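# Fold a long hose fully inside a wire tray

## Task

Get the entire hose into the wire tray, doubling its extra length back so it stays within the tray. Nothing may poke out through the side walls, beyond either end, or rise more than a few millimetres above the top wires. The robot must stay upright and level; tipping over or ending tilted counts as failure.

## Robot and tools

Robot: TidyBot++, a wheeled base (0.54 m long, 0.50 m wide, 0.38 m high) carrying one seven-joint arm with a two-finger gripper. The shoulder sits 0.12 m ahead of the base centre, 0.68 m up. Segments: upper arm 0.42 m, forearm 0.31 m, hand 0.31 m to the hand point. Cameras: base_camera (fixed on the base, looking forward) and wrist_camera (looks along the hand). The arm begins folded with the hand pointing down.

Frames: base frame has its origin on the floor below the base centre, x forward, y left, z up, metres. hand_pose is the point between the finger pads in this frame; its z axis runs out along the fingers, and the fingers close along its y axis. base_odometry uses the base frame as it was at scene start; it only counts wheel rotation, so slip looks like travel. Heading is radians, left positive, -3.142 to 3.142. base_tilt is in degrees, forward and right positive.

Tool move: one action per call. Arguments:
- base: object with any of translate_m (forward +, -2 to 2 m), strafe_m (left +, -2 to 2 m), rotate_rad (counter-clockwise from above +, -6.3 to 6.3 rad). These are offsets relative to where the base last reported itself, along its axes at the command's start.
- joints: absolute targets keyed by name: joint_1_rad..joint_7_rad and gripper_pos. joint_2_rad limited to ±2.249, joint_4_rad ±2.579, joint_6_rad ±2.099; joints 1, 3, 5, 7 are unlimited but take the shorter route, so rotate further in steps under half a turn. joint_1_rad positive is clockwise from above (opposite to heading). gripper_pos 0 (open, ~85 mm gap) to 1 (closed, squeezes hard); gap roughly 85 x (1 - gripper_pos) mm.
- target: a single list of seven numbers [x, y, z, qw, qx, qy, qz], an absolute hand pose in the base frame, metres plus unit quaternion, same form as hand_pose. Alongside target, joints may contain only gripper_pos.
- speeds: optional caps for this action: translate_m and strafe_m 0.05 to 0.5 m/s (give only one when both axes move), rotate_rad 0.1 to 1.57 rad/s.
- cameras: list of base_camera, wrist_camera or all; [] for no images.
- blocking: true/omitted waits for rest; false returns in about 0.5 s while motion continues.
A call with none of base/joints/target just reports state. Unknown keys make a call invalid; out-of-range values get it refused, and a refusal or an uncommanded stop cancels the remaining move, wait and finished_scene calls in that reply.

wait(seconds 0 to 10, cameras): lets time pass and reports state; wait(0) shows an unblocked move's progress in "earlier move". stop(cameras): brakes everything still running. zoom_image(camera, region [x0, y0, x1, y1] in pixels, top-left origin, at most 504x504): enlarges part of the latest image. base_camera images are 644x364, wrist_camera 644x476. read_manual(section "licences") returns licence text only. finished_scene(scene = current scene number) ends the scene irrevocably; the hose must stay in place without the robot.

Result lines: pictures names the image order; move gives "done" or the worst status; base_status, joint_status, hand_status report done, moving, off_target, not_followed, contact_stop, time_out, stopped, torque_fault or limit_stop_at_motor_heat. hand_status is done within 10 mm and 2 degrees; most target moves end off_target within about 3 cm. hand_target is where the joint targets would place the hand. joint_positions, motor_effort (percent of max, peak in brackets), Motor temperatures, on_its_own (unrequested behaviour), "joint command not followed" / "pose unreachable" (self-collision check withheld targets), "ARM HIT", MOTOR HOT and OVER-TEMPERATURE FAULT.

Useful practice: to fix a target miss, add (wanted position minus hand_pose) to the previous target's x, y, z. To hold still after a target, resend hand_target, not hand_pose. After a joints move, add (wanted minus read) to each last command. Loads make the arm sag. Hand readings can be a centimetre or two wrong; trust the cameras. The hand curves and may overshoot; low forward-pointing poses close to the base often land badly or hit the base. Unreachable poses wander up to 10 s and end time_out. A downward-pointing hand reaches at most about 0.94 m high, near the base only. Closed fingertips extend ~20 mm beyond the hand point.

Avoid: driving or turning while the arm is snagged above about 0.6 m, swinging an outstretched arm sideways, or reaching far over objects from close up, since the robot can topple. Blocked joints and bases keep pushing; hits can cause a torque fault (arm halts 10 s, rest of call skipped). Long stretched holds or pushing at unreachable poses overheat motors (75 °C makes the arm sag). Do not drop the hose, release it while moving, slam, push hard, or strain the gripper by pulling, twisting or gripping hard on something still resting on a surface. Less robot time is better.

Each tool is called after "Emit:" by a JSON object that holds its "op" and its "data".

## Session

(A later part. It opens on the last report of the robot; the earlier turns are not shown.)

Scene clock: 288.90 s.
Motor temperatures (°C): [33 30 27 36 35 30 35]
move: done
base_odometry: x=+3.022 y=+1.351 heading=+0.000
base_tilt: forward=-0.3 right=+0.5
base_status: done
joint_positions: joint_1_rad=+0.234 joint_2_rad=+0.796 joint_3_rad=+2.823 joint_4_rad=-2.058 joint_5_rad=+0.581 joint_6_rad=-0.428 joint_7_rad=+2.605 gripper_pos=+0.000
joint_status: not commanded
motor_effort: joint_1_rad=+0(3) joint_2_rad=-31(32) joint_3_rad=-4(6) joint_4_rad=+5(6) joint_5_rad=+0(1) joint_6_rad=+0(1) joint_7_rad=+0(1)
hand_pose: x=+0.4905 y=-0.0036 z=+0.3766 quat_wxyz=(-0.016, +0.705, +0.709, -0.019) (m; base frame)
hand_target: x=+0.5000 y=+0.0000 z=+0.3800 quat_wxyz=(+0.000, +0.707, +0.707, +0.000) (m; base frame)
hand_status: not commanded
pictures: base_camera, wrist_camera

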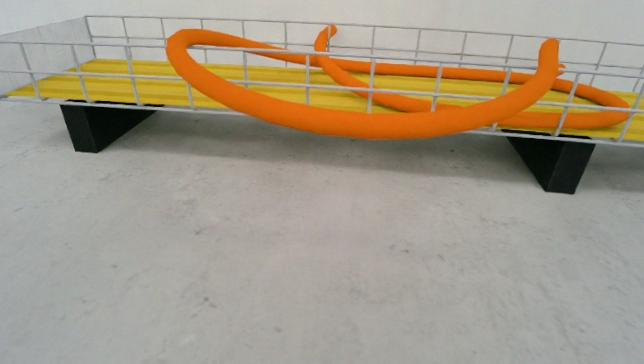

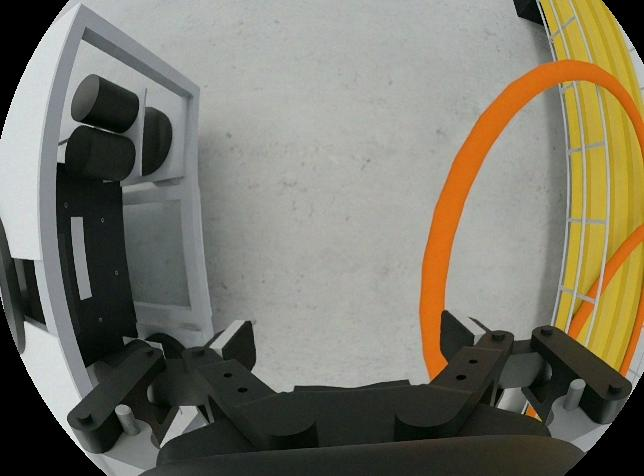

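Emit:
{"op": "move", "data": {"target": [0.615, 0.005, 0.27, 0, 0.707, 0.707, 0]}}

Scene clock: 290.83 s.
Motor temperatures (°C): [33 30 27 36 35 30 35]
move: off_target
base_odometry: x=+3.022 y=+1.351 heading=+0.000
base_tilt: forward=-0.4 right=+0.4
base_status: not commanded
joint_positions: joint_1_rad=+0.189 joint_2_rad=+1.115 joint_3_rad=+2.856 joint_4_rad=-1.660 joint_5_rad=+0.581 joint_6_rad=-0.428 joint_7_rad=+2.605 gripper_pos=+0.000
joint_status: not commanded
motor_effort: joint_1_rad=-1(1) joint_2_rad=-41(42) joint_3_rad=-6(6) joint_4_rad=+6(7) joint_5_rad=-1(1) joint_6_rad=+1(1) joint_7_rad=+1(1)
hand_pose: x=+0.6163 y=+0.0044 z=+0.2769 quat_wxyz=(-0.002, +0.729, +0.684, +0.016) (m; base frame)
hand_target: x=+0.6150 y=+0.0050 z=+0.2700 quat_wxyz=(+0.000, +0.707, +0.707, +0.000) (m; base frame)
hand_status: off_target (0.007 m and 4.1 deg from the pose sent, 0.164 m and 2.9 deg at the start)
pictures: base_camera, wrist_camera

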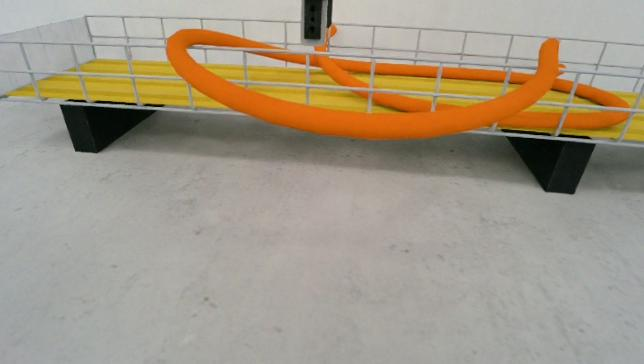

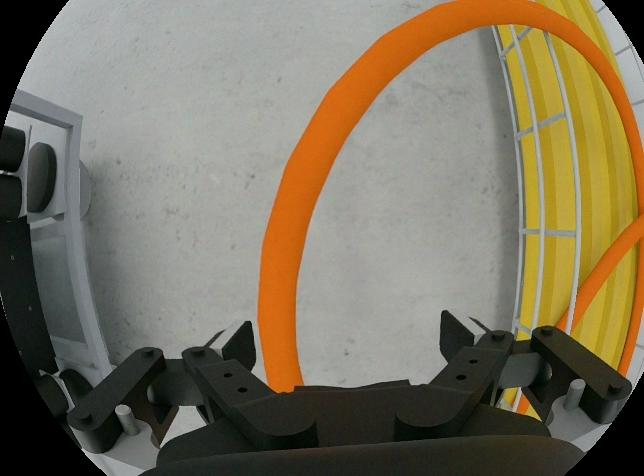

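Emit:
{"op": "move", "data": {"target": [0.582, 0.0, 0.205, 0, 0.707, 0.707, 0]}}

Scene clock: 292.10 s.
Motor temperatures (°C): [33 30 27 36 35 30 35]
move: off_target
base_odometry: x=+3.022 y=+1.351 heading=+0.000
base_tilt: forward=-0.4 right=+0.5
base_status: not commanded
joint_positions: joint_1_rad=+0.156 joint_2_rad=+1.241 joint_3_rad=+2.942 joint_4_rad=-1.683 joint_5_rad=+0.671 joint_6_rad=-0.325 joint_7_rad=+2.556 gripper_pos=+0.000
joint_status: not commanded
motor_effort: joint_1_rad=+1(1) joint_2_rad=-40(44) joint_3_rad=-4(6) joint_4_rad=+4(6) joint_5_rad=+0(1) joint_6_rad=+0(1) joint_7_rad=+0(1)
hand_pose: x=+0.5757 y=-0.0123 z=+0.2084 quat_wxyz=(-0.009, +0.716, +0.698, -0.015) (m; base frame)
hand_target: x=+0.5820 y=+0.0000 z=+0.2050 quat_wxyz=(+0.000, +0.707, +0.707, +0.000) (m; base frame)
hand_status: off_target (0.014 m and 2.4 deg from the pose sent, 0.080 m and 4.1 deg at the start)
pictures: base_camera, wrist_camera

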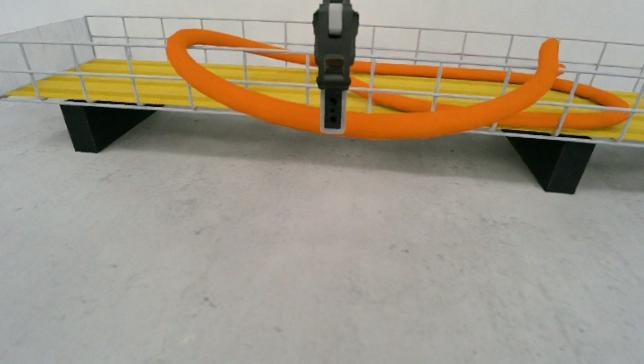

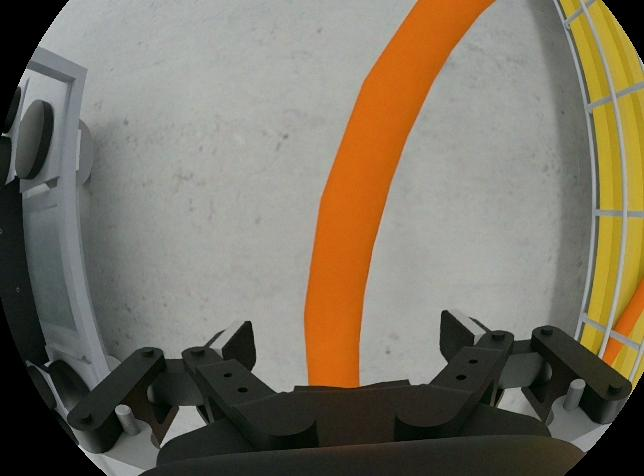

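Emit:
{"op": "move", "data": {"target": [0.585, 0.0, 0.193, 0, 0.707, 0.707, 0], "cameras": []}}

Emit:
{"op": "move", "data": {"joints": {"gripper_pos": 0.88}}}

Scene clock: 293.00 s.
Motor temperatures (°C): [33 30 27 36 35 30 35]
move: off_target
base_odometry: x=+3.022 y=+1.351 heading=+0.000
base_tilt: forward=-0.3 right=+0.5
base_status: not commanded
joint_positions: joint_1_rad=+0.153 joint_2_rad=+1.258 joint_3_rad=+2.943 joint_4_rad=-1.675 joint_5_rad=+0.675 joint_6_rad=-0.324 joint_7_rad=+2.556 gripper_pos=+0.000
joint_status: not commanded
motor_effort: joint_1_rad=+0(1) joint_2_rad=-40(41) joint_3_rad=-5(5) joint_4_rad=+3(5) joint_5_rad=+0(0) joint_6_rad=+0(0) joint_7_rad=+0(1)
hand_pose: x=+0.5727 y=-0.0111 z=+0.2010 quat_wxyz=(-0.012, +0.714, +0.700, -0.018) (m; base frame)
hand_target: x=+0.5850 y=+0.0000 z=+0.1930 quat_wxyz=(+0.000, +0.707, +0.707, +0.000) (m; base frame)
hand_status: off_target (0.018 m and 2.7 deg from the pose sent, 0.022 m and 2.4 deg at the start)
pictures: none
No camera images: "cameras" was empty.

Scene clock: 294.03 s.
Motor temperatures (°C): [33 30 27 36 35 30 35]
move: off_target
base_odometry: x=+3.022 y=+1.351 heading=+0.000
base_tilt: forward=-0.4 right=+0.6
base_status: not commanded
joint_positions: joint_1_rad=+0.153 joint_2_rad=+1.258 joint_3_rad=+2.943 joint_4_rad=-1.675 joint_5_rad=+0.675 joint_6_rad=-0.324 joint_7_rad=+2.556 gripper_pos=+0.757
joint_status: gripper_pos off_target (ended at +0.757, target +0.880)
motor_effort: joint_1_rad=+0(1) joint_2_rad=-41(41) joint_3_rad=-4(5) joint_4_rad=+4(5) joint_5_rad=+0(1) joint_6_rad=+0(1) joint_7_rad=+0(2)
hand_pose: x=+0.5725 y=-0.0111 z=+0.2008 quat_wxyz=(-0.012, +0.714, +0.700, -0.018) (m; base frame)
hand_target: x=+0.5850 y=+0.0000 z=+0.1930 quat_wxyz=(+0.000, +0.707, +0.707, +0.000) (m; base frame)
hand_status: not commanded
pictures: base_camera, wrist_camera

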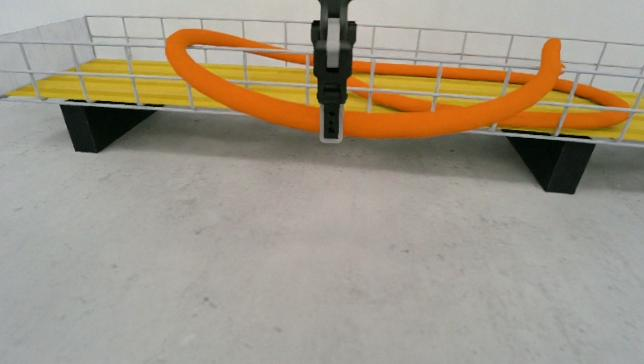

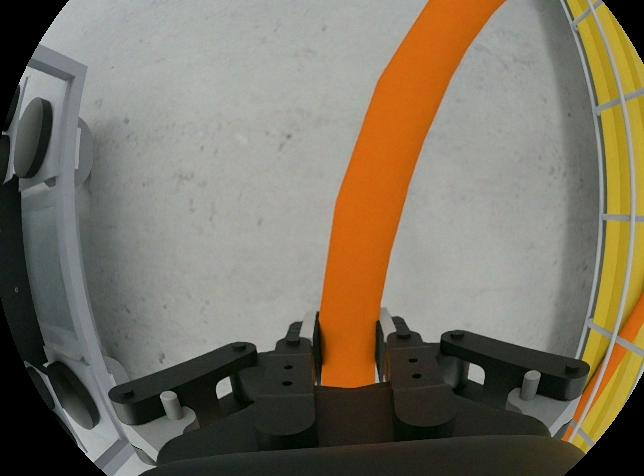

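Emit:
{"op": "move", "data": {"target": [0.585, 0.0, 0.33, 0, 0.7071, 0.7071, 0], "cameras": ["base_camera", "wrist_camera"]}}

Scene clock: 296.07 s.
Motor temperatures (°C): [33 30 27 36 35 30 35]
move: off_target
base_odometry: x=+3.022 y=+1.351 heading=+0.000
base_tilt: forward=-0.4 right=+0.5
base_status: not commanded
joint_positions: joint_1_rad=+0.177 joint_2_rad=+1.005 joint_3_rad=+2.857 joint_4_rad=-1.772 joint_5_rad=+0.614 joint_6_rad=-0.435 joint_7_rad=+2.594 gripper_pos=+0.757
joint_status: not commanded
motor_effort: joint_1_rad=-1(1) joint_2_rad=-42(45) joint_3_rad=-6(6) joint_4_rad=+8(9) joint_5_rad=+1(1) joint_6_rad=+3(3) joint_7_rad=+1(1)
hand_pose: x=+0.5918 y=+0.0032 z=+0.3160 quat_wxyz=(+0.009, +0.709, +0.705, +0.005) (m; base frame)
hand_target: x=+0.5850 y=+0.0000 z=+0.3300 quat_wxyz=(+0.000, +0.707, +0.707, +0.000) (m; base frame)
hand_status: off_target (0.016 m and 1.2 deg from the pose sent, 0.130 m and 2.7 deg at the start)
pictures: base_camera, wrist_camera

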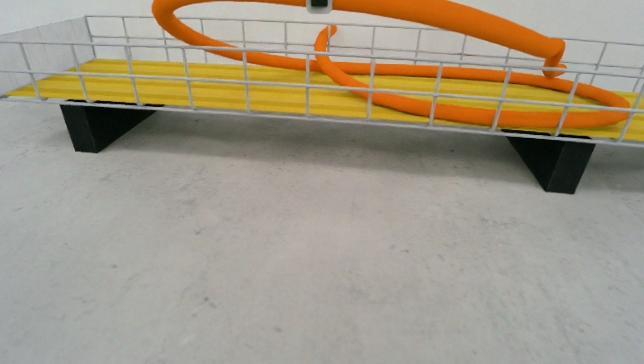

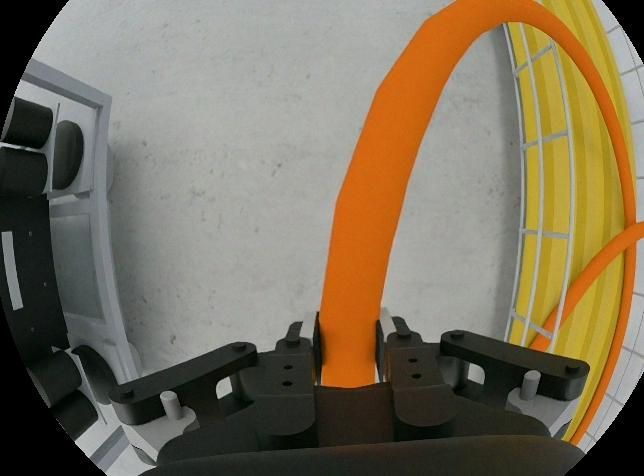

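Emit:
{"op": "move", "data": {"base": {"translate_m": 0.178}, "speeds": {"translate_m": 0.2}, "target": [0.70, 0.0, 0.33, 0, 0.7071, 0.7071, 0], "cameras": ["base_camera", "wrist_camera"]}}

Emit:
{"op": "move", "data": {"target": [0.70, 0.0, 0.24, 0, 0.7071, 0.7071, 0], "cameras": ["base_camera", "wrist_camera"]}}

Scene clock: 298.13 s.
Motor temperatures (°C): [33 30 27 36 35 30 35]
move: off_target
base_odometry: x=+3.200 y=+1.351 heading=+0.000
base_tilt: forward=-0.4 right=+0.5
base_status: done
joint_positions: joint_1_rad=+0.172 joint_2_rad=+1.127 joint_3_rad=+2.854 joint_4_rad=-1.375 joint_5_rad=+0.433 joint_6_rad=-0.740 joint_7_rad=+2.826 gripper_pos=+0.757
joint_status: not commanded
motor_effort: joint_1_rad=+1(3) joint_2_rad=-51(51) joint_3_rad=-5(6) joint_4_rad=+15(16) joint_5_rad=+1(1) joint_6_rad=+5(5) joint_7_rad=-2(2)
hand_pose: x=+0.6756 y=-0.0172 z=+0.3142 quat_wxyz=(-0.003, +0.715, +0.699, -0.022) (m; base frame)
hand_target: x=+0.7000 y=+0.0000 z=+0.3300 quat_wxyz=(+0.000, +0.707, +0.707, +0.000) (m; base frame)
hand_status: off_target (0.034 m and 2.8 deg from the pose sent, 0.109 m and 1.2 deg at the start)
pictures: base_camera, wrist_camera

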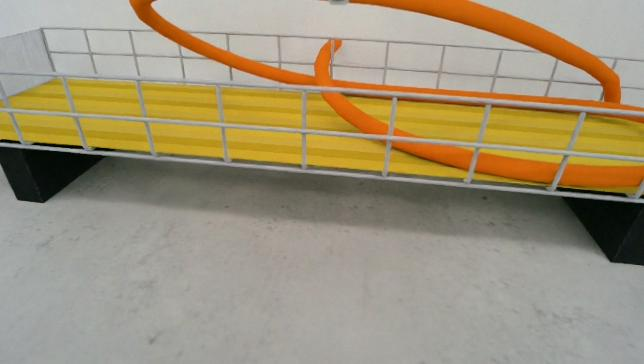

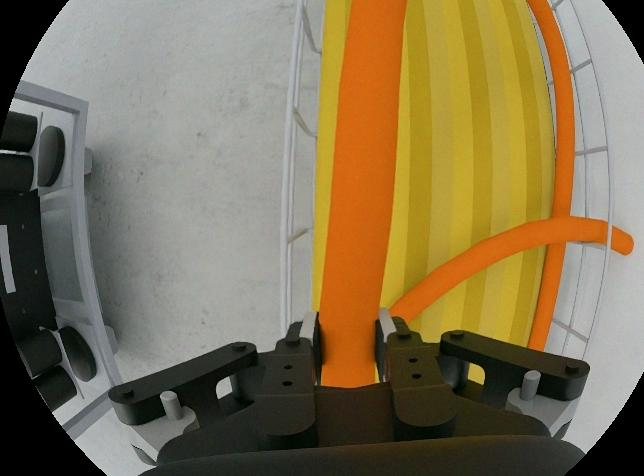

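Scene clock: 299.43 s.
Motor temperatures (°C): [33 30 27 36 35 30 35]
move: off_target
base_odometry: x=+3.200 y=+1.351 heading=+0.000
base_tilt: forward=-0.3 right=+0.6
base_status: not commanded
joint_positions: joint_1_rad=+0.162 joint_2_rad=+1.298 joint_3_rad=+2.858 joint_4_rad=-1.306 joint_5_rad=+0.433 joint_6_rad=-0.719 joint_7_rad=+2.826 gripper_pos=+0.757
joint_status: not commanded
motor_effort: joint_1_rad=+1(2) joint_2_rad=-50(53) joint_3_rad=-6(6) joint_4_rad=+12(16) joint_5_rad=+0(1) joint_6_rad=+3(5) joint_7_rad=+0(2)
hand_pose: x=+0.6507 y=-0.0061 z=+0.2314 quat_wxyz=(-0.041, +0.717, +0.695, -0.042) (m; base frame)
hand_target: x=+0.7000 y=+0.0000 z=+0.2400 quat_wxyz=(+0.000, +0.707, +0.707, +0.000) (m; base frame)
hand_status: off_target (0.050 m and 7.0 deg from the pose sent, 0.080 m and 2.8 deg at the start)
pictures: base_camera, wrist_camera

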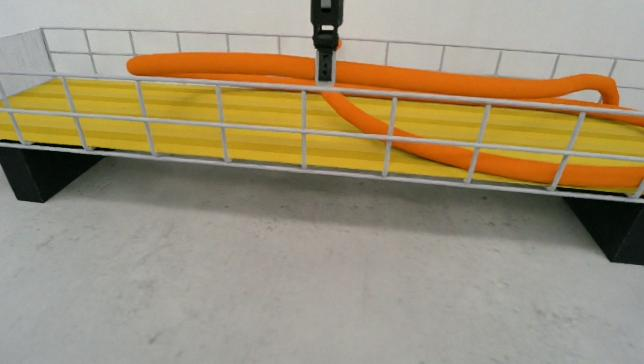

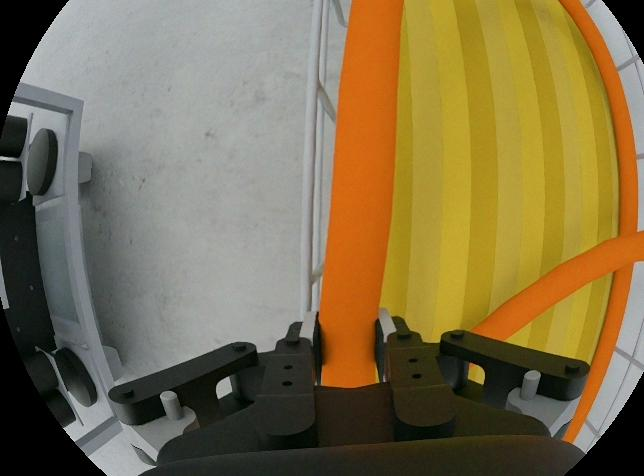

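Emit:
{"op": "move", "data": {"base": {"translate_m": 0.06}, "speeds": {"translate_m": 0.2}, "target": [0.71, 0.0, 0.22, 0, 0.7071, 0.7071, 0], "cameras": ["wrist_camera"]}}

Emit:
{"op": "move", "data": {"target": [0.71, 0.0, 0.155, 0, 0.7071, 0.7071, 0], "cameras": ["base_camera", "wrist_camera"]}}

Scene clock: 300.70 s.
Motor temperatures (°C): [33 30 27 36 35 30 35]
move: off_target
base_odometry: x=+3.260 y=+1.351 heading=+0.000
base_tilt: forward=-0.3 right=+0.5
base_status: done
joint_positions: joint_1_rad=+0.144 joint_2_rad=+1.363 joint_3_rad=+2.860 joint_4_rad=-1.245 joint_5_rad=+0.433 joint_6_rad=-0.719 joint_7_rad=+2.828 gripper_pos=+0.757
joint_status: not commanded
motor_effort: joint_1_rad=+1(4) joint_2_rad=-52(54) joint_3_rad=-5(6) joint_4_rad=+15(15) joint_5_rad=+0(1) joint_6_rad=+5(5) joint_7_rad=-2(2)
hand_pose: x=+0.6547 y=+0.0023 z=+0.2042 quat_wxyz=(-0.045, +0.716, +0.696, -0.043) (m; base frame)
hand_target: x=+0.7100 y=+0.0000 z=+0.2200 quat_wxyz=(+0.000, +0.707, +0.707, +0.000) (m; base frame)
hand_status: off_target (0.058 m and 7.3 deg from the pose sent, 0.061 m and 7.0 deg at the start)
pictures: wrist_camera

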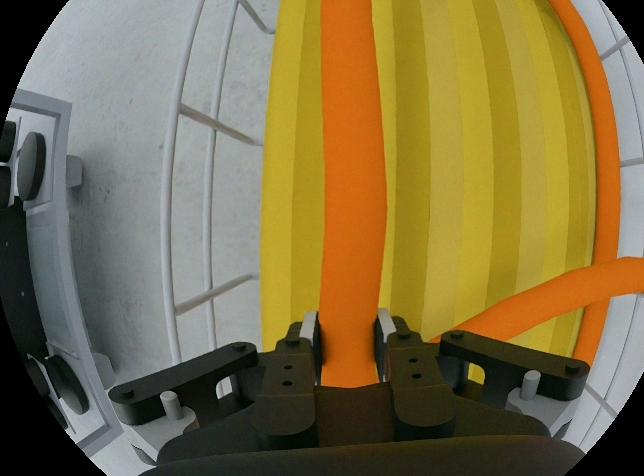

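Scene clock: 301.73 s.
Motor temperatures (°C): [33 30 27 36 35 30 35]
move: off_target
base_odometry: x=+3.260 y=+1.351 heading=+0.000
base_tilt: forward=-0.3 right=+0.5
base_status: not commanded
joint_positions: joint_1_rad=+0.132 joint_2_rad=+1.479 joint_3_rad=+2.875 joint_4_rad=-1.148 joint_5_rad=+0.433 joint_6_rad=-0.704 joint_7_rad=+2.828 gripper_pos=+0.757
joint_status: not commanded
motor_effort: joint_1_rad=+1(3) joint_2_rad=-48(52) joint_3_rad=-5(5) joint_4_rad=+12(15) joint_5_rad=-1(1) joint_6_rad=+6(6) joint_7_rad=-2(2)
hand_pose: x=+0.6550 y=+0.0012 z=+0.1517 quat_wxyz=(-0.047, +0.721, +0.690, -0.047) (m; base frame)
hand_target: x=+0.7100 y=+0.0000 z=+0.1550 quat_wxyz=(+0.000, +0.707, +0.707, +0.000) (m; base frame)
hand_status: off_target (0.055 m and 8.1 deg from the pose sent, 0.074 m and 7.3 deg at the start)
pictures: base_camera, wrist_camera

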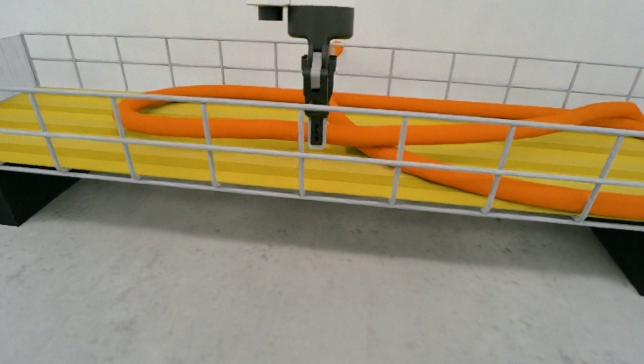

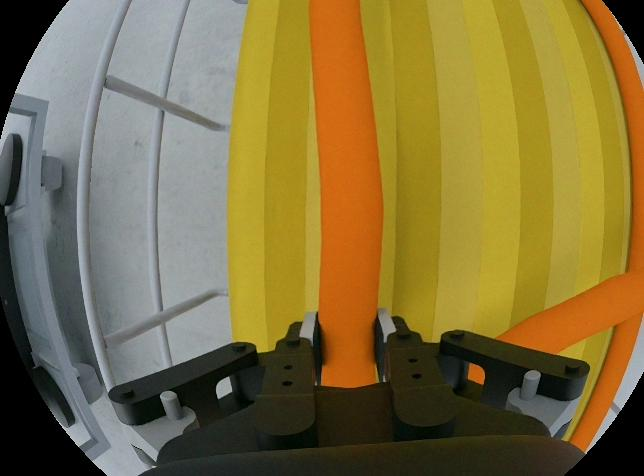

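Emit:
{"op": "move", "data": {"joints": {"gripper_pos": 0.4}, "cameras": ["wrist_camera"]}}

Emit:
{"op": "move", "data": {"joints": {"gripper_pos": 0.0}, "cameras": ["base_camera", "wrist_camera"]}}

Scene clock: 302.67 s.
Motor temperatures (°C): [33 30 27 36 35 30 35]
move: done
base_odometry: x=+3.260 y=+1.351 heading=+0.000
base_tilt: forward=-0.3 right=+0.5
base_status: not commanded
joint_positions: joint_1_rad=+0.132 joint_2_rad=+1.488 joint_3_rad=+2.880 joint_4_rad=-1.142 joint_5_rad=+0.433 joint_6_rad=-0.694 joint_7_rad=+2.828 gripper_pos=+0.400
joint_status: all done
motor_effort: joint_1_rad=+0(3) joint_2_rad=-51(52) joint_3_rad=-6(6) joint_4_rad=+12(14) joint_5_rad=+0(1) joint_6_rad=+3(6) joint_7_rad=+0(2)
hand_pose: x=+0.6558 y=-0.0007 z=+0.1465 quat_wxyz=(-0.045, +0.722, +0.689, -0.046) (m; base frame)
hand_target: x=+0.7100 y=+0.0000 z=+0.1550 quat_wxyz=(+0.000, +0.707, +0.707, +0.000) (m; base frame)
hand_status: not commanded
pictures: wrist_camera

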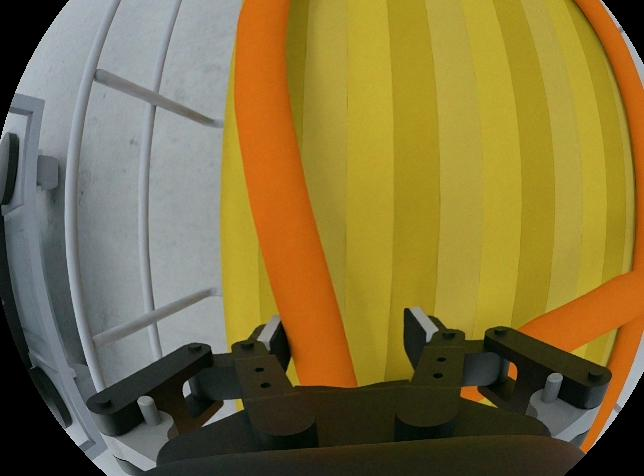

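Scene clock: 303.43 s.
Motor temperatures (°C): [33 30 27 36 35 30 35]
move: done
base_odometry: x=+3.260 y=+1.351 heading=+0.000
base_tilt: forward=-0.3 right=+0.5
base_status: not commanded
joint_positions: joint_1_rad=+0.132 joint_2_rad=+1.488 joint_3_rad=+2.885 joint_4_rad=-1.137 joint_5_rad=+0.433 joint_6_rad=-0.694 joint_7_rad=+2.828 gripper_pos=+0.000
joint_status: all done
motor_effort: joint_1_rad=+0(2) joint_2_rad=-51(51) joint_3_rad=-6(7) joint_4_rad=+11(12) joint_5_rad=-1(1) joint_6_rad=+2(3) joint_7_rad=+0(1)
hand_pose: x=+0.6581 y=-0.0041 z=+0.1466 quat_wxyz=(-0.041, +0.723, +0.688, -0.047) (m; base frame)
hand_target: x=+0.7100 y=+0.0000 z=+0.1550 quat_wxyz=(+0.000, +0.707, +0.707, +0.000) (m; base frame)
hand_status: not commanded
pictures: base_camera, wrist_camera

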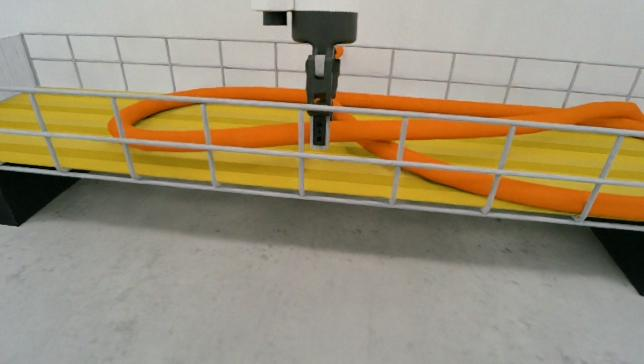

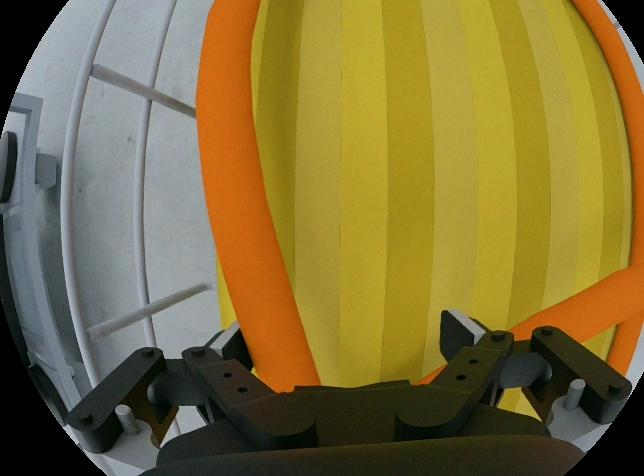

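Emit:
{"op": "move", "data": {"target": [0.69, 0.0, 0.165, 0, 0.6157, 0.788, 0], "cameras": ["wrist_camera"]}}

Emit:
{"op": "move", "data": {"target": [0.68, 0.0, 0.38, 0, 0.6157, 0.788, 0], "cameras": ["base_camera", "wrist_camera"]}}

Scene clock: 304.60 s.
Motor temperatures (°C): [33 30 27 36 35 30 35]
move: off_target
base_odometry: x=+3.260 y=+1.351 heading=+0.000
base_tilt: forward=-0.4 right=+0.5
base_status: not commanded
joint_positions: joint_1_rad=+0.133 joint_2_rad=+1.477 joint_3_rad=+2.870 joint_4_rad=-1.207 joint_5_rad=+0.509 joint_6_rad=-0.652 joint_7_rad=+2.958 gripper_pos=+0.000
joint_status: not commanded
motor_effort: joint_1_rad=-2(2) joint_2_rad=-49(51) joint_3_rad=-7(7) joint_4_rad=+9(12) joint_5_rad=+0(1) joint_6_rad=+2(3) joint_7_rad=+1(1)
hand_pose: x=+0.6424 y=-0.0007 z=+0.1446 quat_wxyz=(-0.041, +0.646, +0.761, -0.047) (m; base frame)
hand_target: x=+0.6900 y=+0.0000 z=+0.1650 quat_wxyz=(+0.000, +0.616, +0.788, +0.000) (m; base frame)
hand_status: off_target (0.052 m and 8.6 deg from the pose sent, 0.037 m and 18.2 deg at the start)
pictures: wrist_camera

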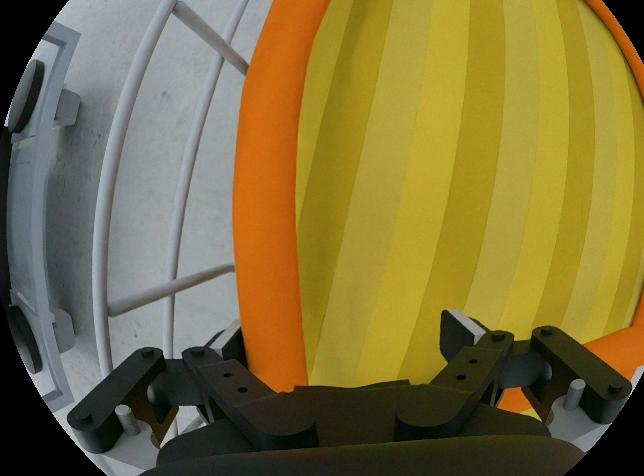

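Scene clock: 306.40 s.
Motor temperatures (°C): [33 30 27 36 35 30 35]
move: off_target
base_odometry: x=+3.260 y=+1.351 heading=+0.000
base_tilt: forward=-0.3 right=+0.6
base_status: not commanded
joint_positions: joint_1_rad=+0.189 joint_2_rad=+1.021 joint_3_rad=+2.797 joint_4_rad=-1.400 joint_5_rad=+0.469 joint_6_rad=-0.759 joint_7_rad=+3.023 gripper_pos=+0.000
joint_status: not commanded
motor_effort: joint_1_rad=-1(5) joint_2_rad=-44(53) joint_3_rad=-6(9) joint_4_rad=+11(13) joint_5_rad=+0(2) joint_6_rad=+1(3) joint_7_rad=+0(1)
hand_pose: x=+0.6962 y=-0.0085 z=+0.3735 quat_wxyz=(+0.024, +0.627, +0.779, +0.004) (m; base frame)
hand_target: x=+0.6800 y=+0.0000 z=+0.3800 quat_wxyz=(+0.000, +0.616, +0.788, +0.000) (m; base frame)
hand_status: off_target (0.019 m and 3.2 deg from the pose sent, 0.238 m and 8.6 deg at the start)
pictures: base_camera, wrist_camera

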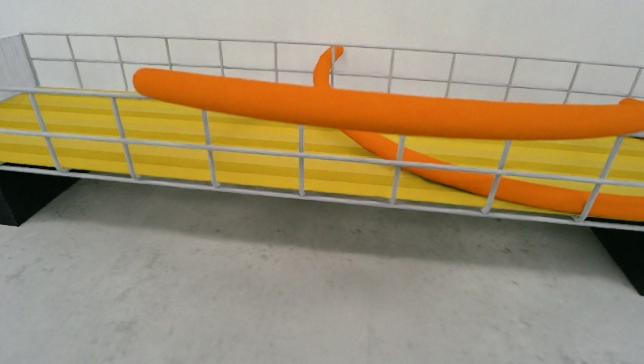

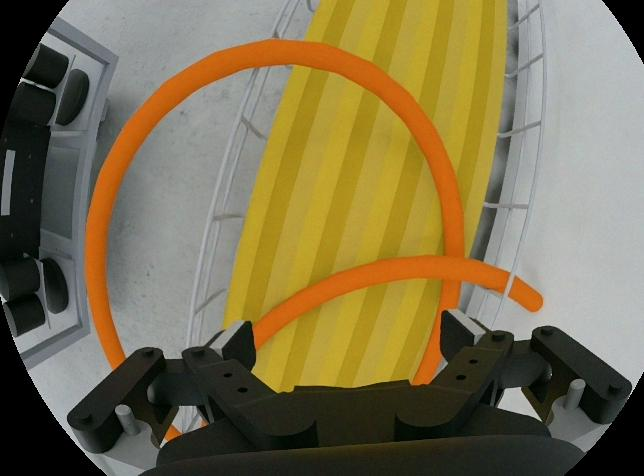

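Emit:
{"op": "move", "data": {"base": {"translate_m": -0.24, "strafe_m": 0.06}, "target": [0.62, 0.0, 0.36, 0, 0.7071, 0.7071, 0], "cameras": ["base_camera", "wrist_camera"]}}

Scene clock: 309.43 s.
Motor temperatures (°C): [33 30 27 36 35 30 35]
move: off_target
base_odometry: x=+3.020 y=+1.411 heading=+0.000
base_tilt: forward=-0.3 right=+0.5
base_status: done
joint_positions: joint_1_rad=+0.190 joint_2_rad=+0.970 joint_3_rad=+2.802 joint_4_rad=-1.645 joint_5_rad=+0.469 joint_6_rad=-0.668 joint_7_rad=+2.812 gripper_pos=+0.000
joint_status: not commanded
motor_effort: joint_1_rad=+0(2) joint_2_rad=-39(45) joint_3_rad=-6(7) joint_4_rad=+7(11) joint_5_rad=+0(1) joint_6_rad=+0(1) joint_7_rad=+1(1)
hand_pose: x=+0.6047 y=+0.0081 z=+0.3552 quat_wxyz=(-0.019, +0.681, +0.732, -0.022) (m; base frame)
hand_target: x=+0.6200 y=+0.0000 z=+0.3600 quat_wxyz=(+0.000, +0.707, +0.707, +0.000) (m; base frame)
hand_status: off_target (0.018 m and 5.3 deg from the pose sent, 0.078 m and 12.7 deg at the start)
pictures: base_camera, wrist_camera

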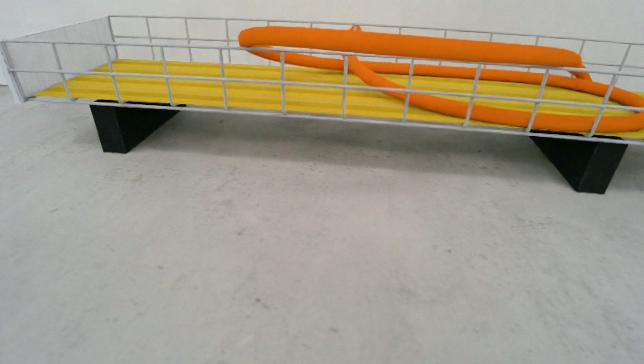

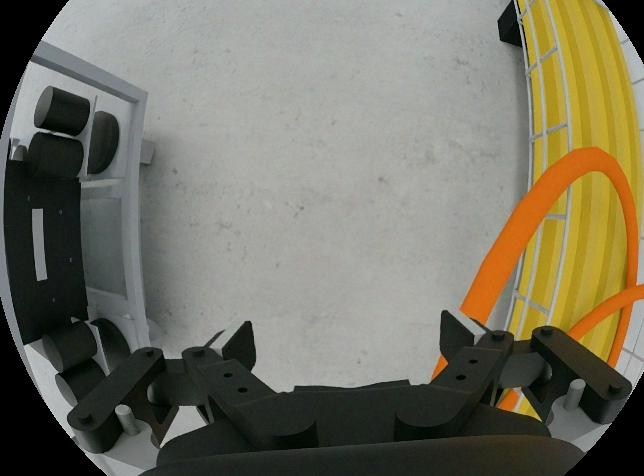

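Emit:
{"op": "move", "data": {"base": {"strafe_m": -0.13}, "cameras": ["base_camera", "wrist_camera"]}}

Scene clock: 311.07 s.
Motor temperatures (°C): [33 30 27 36 35 30 35]
move: done
base_odometry: x=+3.020 y=+1.281 heading=+0.000
base_tilt: forward=-0.2 right=+0.6
base_status: done
joint_positions: joint_1_rad=+0.200 joint_2_rad=+0.969 joint_3_rad=+2.813 joint_4_rad=-1.645 joint_5_rad=+0.469 joint_6_rad=-0.666 joint_7_rad=+2.811 gripper_pos=+0.000
joint_status: not commanded
motor_effort: joint_1_rad=-1(4) joint_2_rad=-39(40) joint_3_rad=-6(7) joint_4_rad=+8(9) joint_5_rad=+0(1) joint_6_rad=+0(1) joint_7_rad=+1(1)
hand_pose: x=+0.6053 y=-0.0023 z=+0.3548 quat_wxyz=(-0.016, +0.687, +0.726, -0.024) (m; base frame)
hand_target: x=+0.6200 y=+0.0000 z=+0.3600 quat_wxyz=(+0.000, +0.707, +0.707, +0.000) (m; base frame)
hand_status: not commanded
pictures: base_camera, wrist_camera

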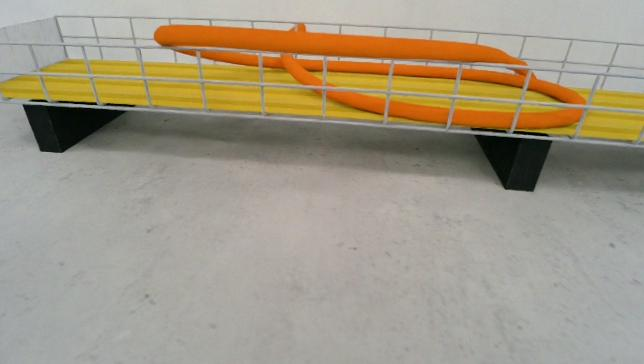

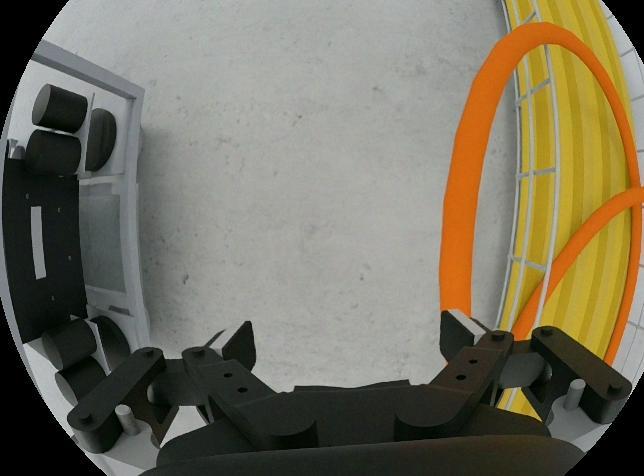

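Emit:
{"op": "move", "data": {"base": {"translate_m": 0.10, "strafe_m": 0.07}, "target": [0.635, 0.0, 0.32, 0, 0.7071, 0.7071, 0], "cameras": ["wrist_camera"]}}

Emit:
{"op": "move", "data": {"joints": {"gripper_pos": 0.25}, "target": [0.655, 0.0, 0.27, 0, 0.7071, 0.7071, 0], "cameras": ["base_camera", "wrist_camera"]}}

Scene clock: 312.53 s.
Motor temperatures (°C): [33 30 27 36 35 30 35]
move: off_target
base_odometry: x=+3.120 y=+1.351 heading=+0.000
base_tilt: forward=-0.3 right=+0.5
base_status: done
joint_positions: joint_1_rad=+0.193 joint_2_rad=+1.040 joint_3_rad=+2.827 joint_4_rad=-1.603 joint_5_rad=+0.469 joint_6_rad=-0.632 joint_7_rad=+2.803 gripper_pos=+0.000
joint_status: not commanded
motor_effort: joint_1_rad=+0(4) joint_2_rad=-41(43) joint_3_rad=-6(7) joint_4_rad=+8(10) joint_5_rad=-1(1) joint_6_rad=+0(1) joint_7_rad=+1(1)
hand_pose: x=+0.6144 y=+0.0001 z=+0.3245 quat_wxyz=(-0.020, +0.694, +0.719, -0.019) (m; base frame)
hand_target: x=+0.6350 y=+0.0000 z=+0.3200 quat_wxyz=(+0.000, +0.707, +0.707, +0.000) (m; base frame)
hand_status: off_target (0.021 m and 3.8 deg from the pose sent, 0.046 m and 4.5 deg at the start)
pictures: wrist_camera

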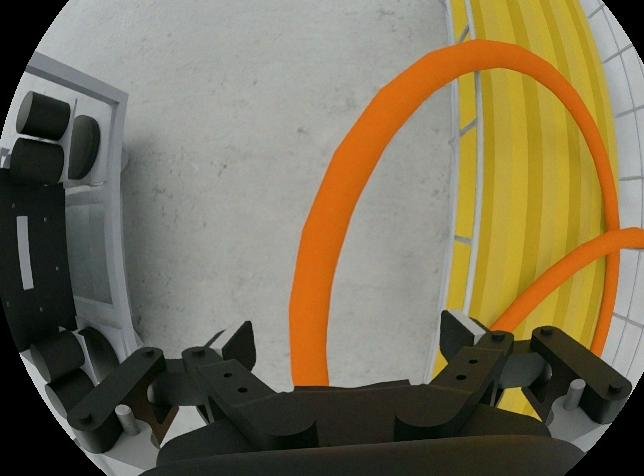

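Scene clock: 313.57 s.
Motor temperatures (°C): [33 30 27 36 35 30 35]
move: off_target
base_odometry: x=+3.120 y=+1.351 heading=+0.000
base_tilt: forward=-0.4 right=+0.5
base_status: not commanded
joint_positions: joint_1_rad=+0.191 joint_2_rad=+1.164 joint_3_rad=+2.846 joint_4_rad=-1.500 joint_5_rad=+0.469 joint_6_rad=-0.614 joint_7_rad=+2.803 gripper_pos=+0.250
joint_status: all done
motor_effort: joint_1_rad=+0(2) joint_2_rad=-42(45) joint_3_rad=-6(6) joint_4_rad=+8(9) joint_5_rad=-1(1) joint_6_rad=+0(1) joint_7_rad=+0(1)
hand_pose: x=+0.6309 y=-0.0056 z=+0.2746 quat_wxyz=(-0.027, +0.706, +0.707, -0.019) (m; base frame)
hand_target: x=+0.6550 y=+0.0000 z=+0.2700 quat_wxyz=(+0.000, +0.707, +0.707, +0.000) (m; base frame)
hand_status: off_target (0.025 m and 3.7 deg from the pose sent, 0.068 m and 3.8 deg at the start)
pictures: base_camera, wrist_camera

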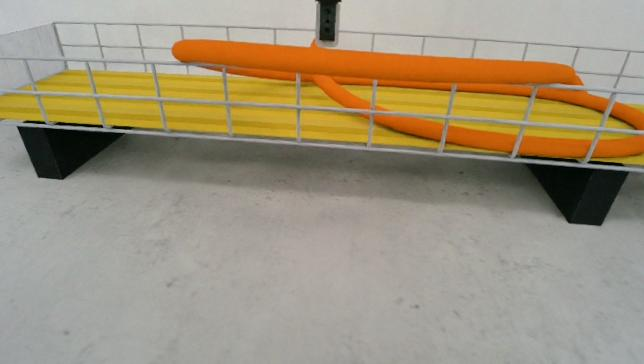

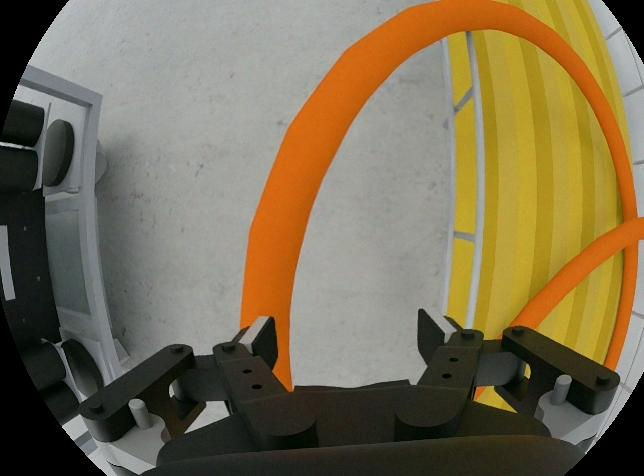

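Emit:
{"op": "move", "data": {"base": {"translate_m": -0.055}, "joints": {"gripper_pos": 0.1}, "target": [0.66, 0.0, 0.25, 0, 0.7431, 0.6691, 0], "cameras": ["wrist_camera"]}}

Scene clock: 314.77 s.
Motor temperatures (°C): [33 30 27 36 35 30 35]
move: off_target
base_odometry: x=+3.065 y=+1.351 heading=+0.000
base_tilt: forward=-0.3 right=+0.5
base_status: done
joint_positions: joint_1_rad=+0.174 joint_2_rad=+1.200 joint_3_rad=+2.869 joint_4_rad=-1.456 joint_5_rad=+0.469 joint_6_rad=-0.594 joint_7_rad=+2.722 gripper_pos=+0.100
joint_status: all done
motor_effort: joint_1_rad=+0(2) joint_2_rad=-43(45) joint_3_rad=-5(6) joint_4_rad=+7(9) joint_5_rad=+0(1) joint_6_rad=+0(1) joint_7_rad=+0(1)
hand_pose: x=+0.6458 y=-0.0083 z=+0.2591 quat_wxyz=(-0.015, +0.736, +0.677, -0.015) (m; base frame)
hand_target: x=+0.6600 y=+0.0000 z=+0.2500 quat_wxyz=(+0.000, +0.743, +0.669, +0.000) (m; base frame)
hand_status: off_target (0.019 m and 2.7 deg from the pose sent, 0.039 m and 7.1 deg at the start)
pictures: wrist_camera

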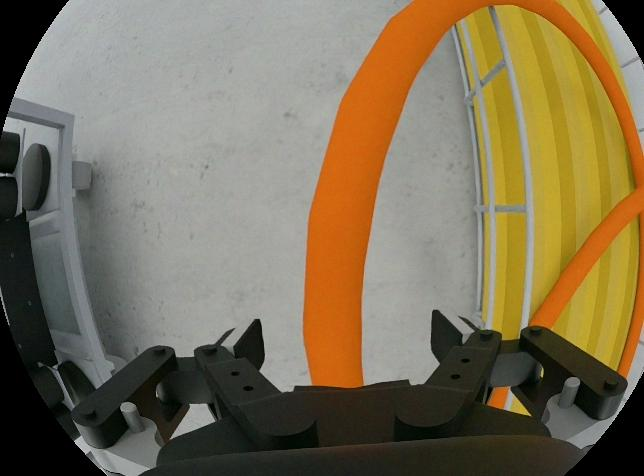

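Centered. Lower and grip.

Emit:
{"op": "move", "data": {"target": [0.668, 0.0, 0.195, 0, 0.7071, 0.7071, 0], "cameras": ["base_camera", "wrist_camera"]}}

Emit:
{"op": "move", "data": {"joints": {"gripper_pos": 0.88}, "cameras": ["base_camera", "wrist_camera"]}}

Scene clock: 316.13 s.
Motor temperatures (°C): [33 30 27 36 35 30 35]
move: off_target
base_odometry: x=+3.065 y=+1.351 heading=+0.000
base_tilt: forward=-0.4 right=+0.6
base_status: not commanded
joint_positions: joint_1_rad=+0.172 joint_2_rad=+1.334 joint_3_rad=+2.871 joint_4_rad=-1.368 joint_5_rad=+0.485 joint_6_rad=-0.572 joint_7_rad=+2.723 gripper_pos=+0.100
joint_status: not commanded
motor_effort: joint_1_rad=+0(1) joint_2_rad=-44(47) joint_3_rad=-6(6) joint_4_rad=+6(8) joint_5_rad=+0(1) joint_6_rad=+0(1) joint_7_rad=+0(1)
hand_pose: x=+0.6438 y=-0.0059 z=+0.1997 quat_wxyz=(-0.028, +0.738, +0.674, -0.020) (m; base frame)
hand_target: x=+0.6680 y=+0.0000 z=+0.1950 quat_wxyz=(+0.000, +0.707, +0.707, +0.000) (m; base frame)
hand_status: off_target (0.025 m and 6.5 deg from the pose sent, 0.068 m and 5.4 deg at the start)
pictures: base_camera, wrist_camera

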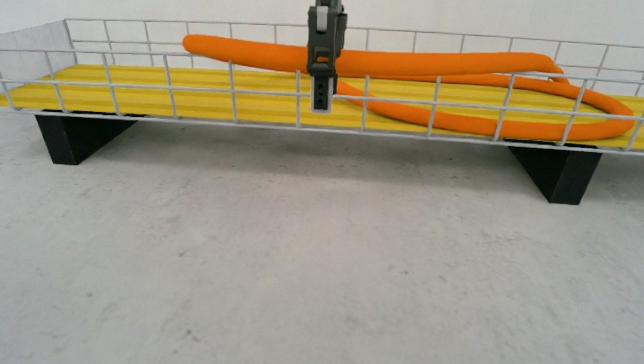

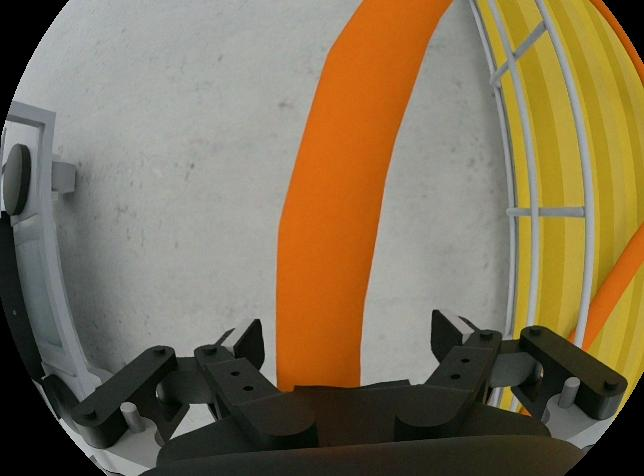

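Scene clock: 317.10 s.
Motor temperatures (°C): [33 30 27 36 35 30 35]
move: off_target
base_odometry: x=+3.065 y=+1.351 heading=+0.000
base_tilt: forward=-0.3 right=+0.6
base_status: not commanded
joint_positions: joint_1_rad=+0.171 joint_2_rad=+1.334 joint_3_rad=+2.871 joint_4_rad=-1.368 joint_5_rad=+0.485 joint_6_rad=-0.572 joint_7_rad=+2.723 gripper_pos=+0.737
joint_status: gripper_pos off_target (ended at +0.737, target +0.880)
motor_effort: joint_1_rad=-1(1) joint_2_rad=-45(45) joint_3_rad=-6(6) joint_4_rad=+7(8) joint_5_rad=+0(1) joint_6_rad=+0(1) joint_7_rad=+1(1)
hand_pose: x=+0.6440 y=-0.0054 z=+0.1997 quat_wxyz=(-0.028, +0.738, +0.674, -0.019) (m; base frame)
hand_target: x=+0.6680 y=+0.0000 z=+0.1950 quat_wxyz=(+0.000, +0.707, +0.707, +0.000) (m; base frame)
hand_status: not commanded
pictures: base_camera, wrist_camera

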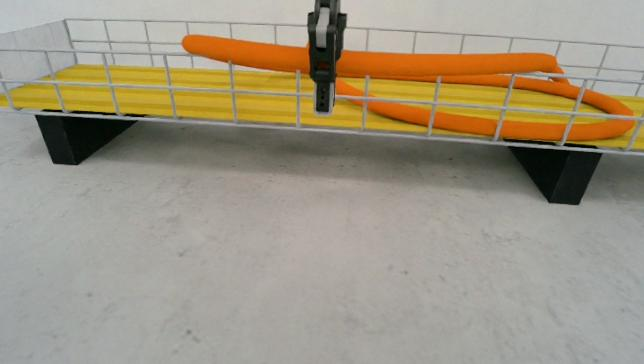

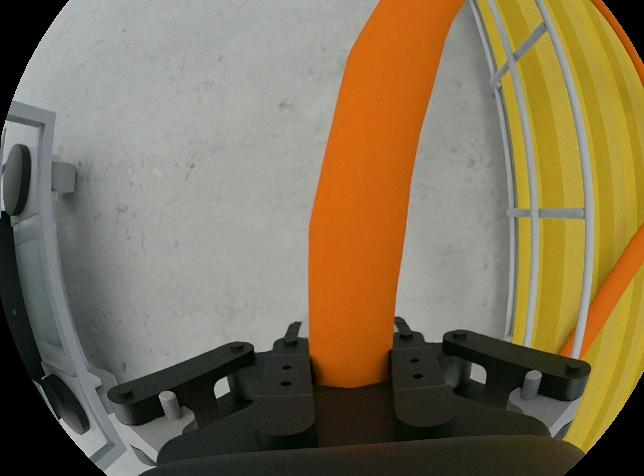

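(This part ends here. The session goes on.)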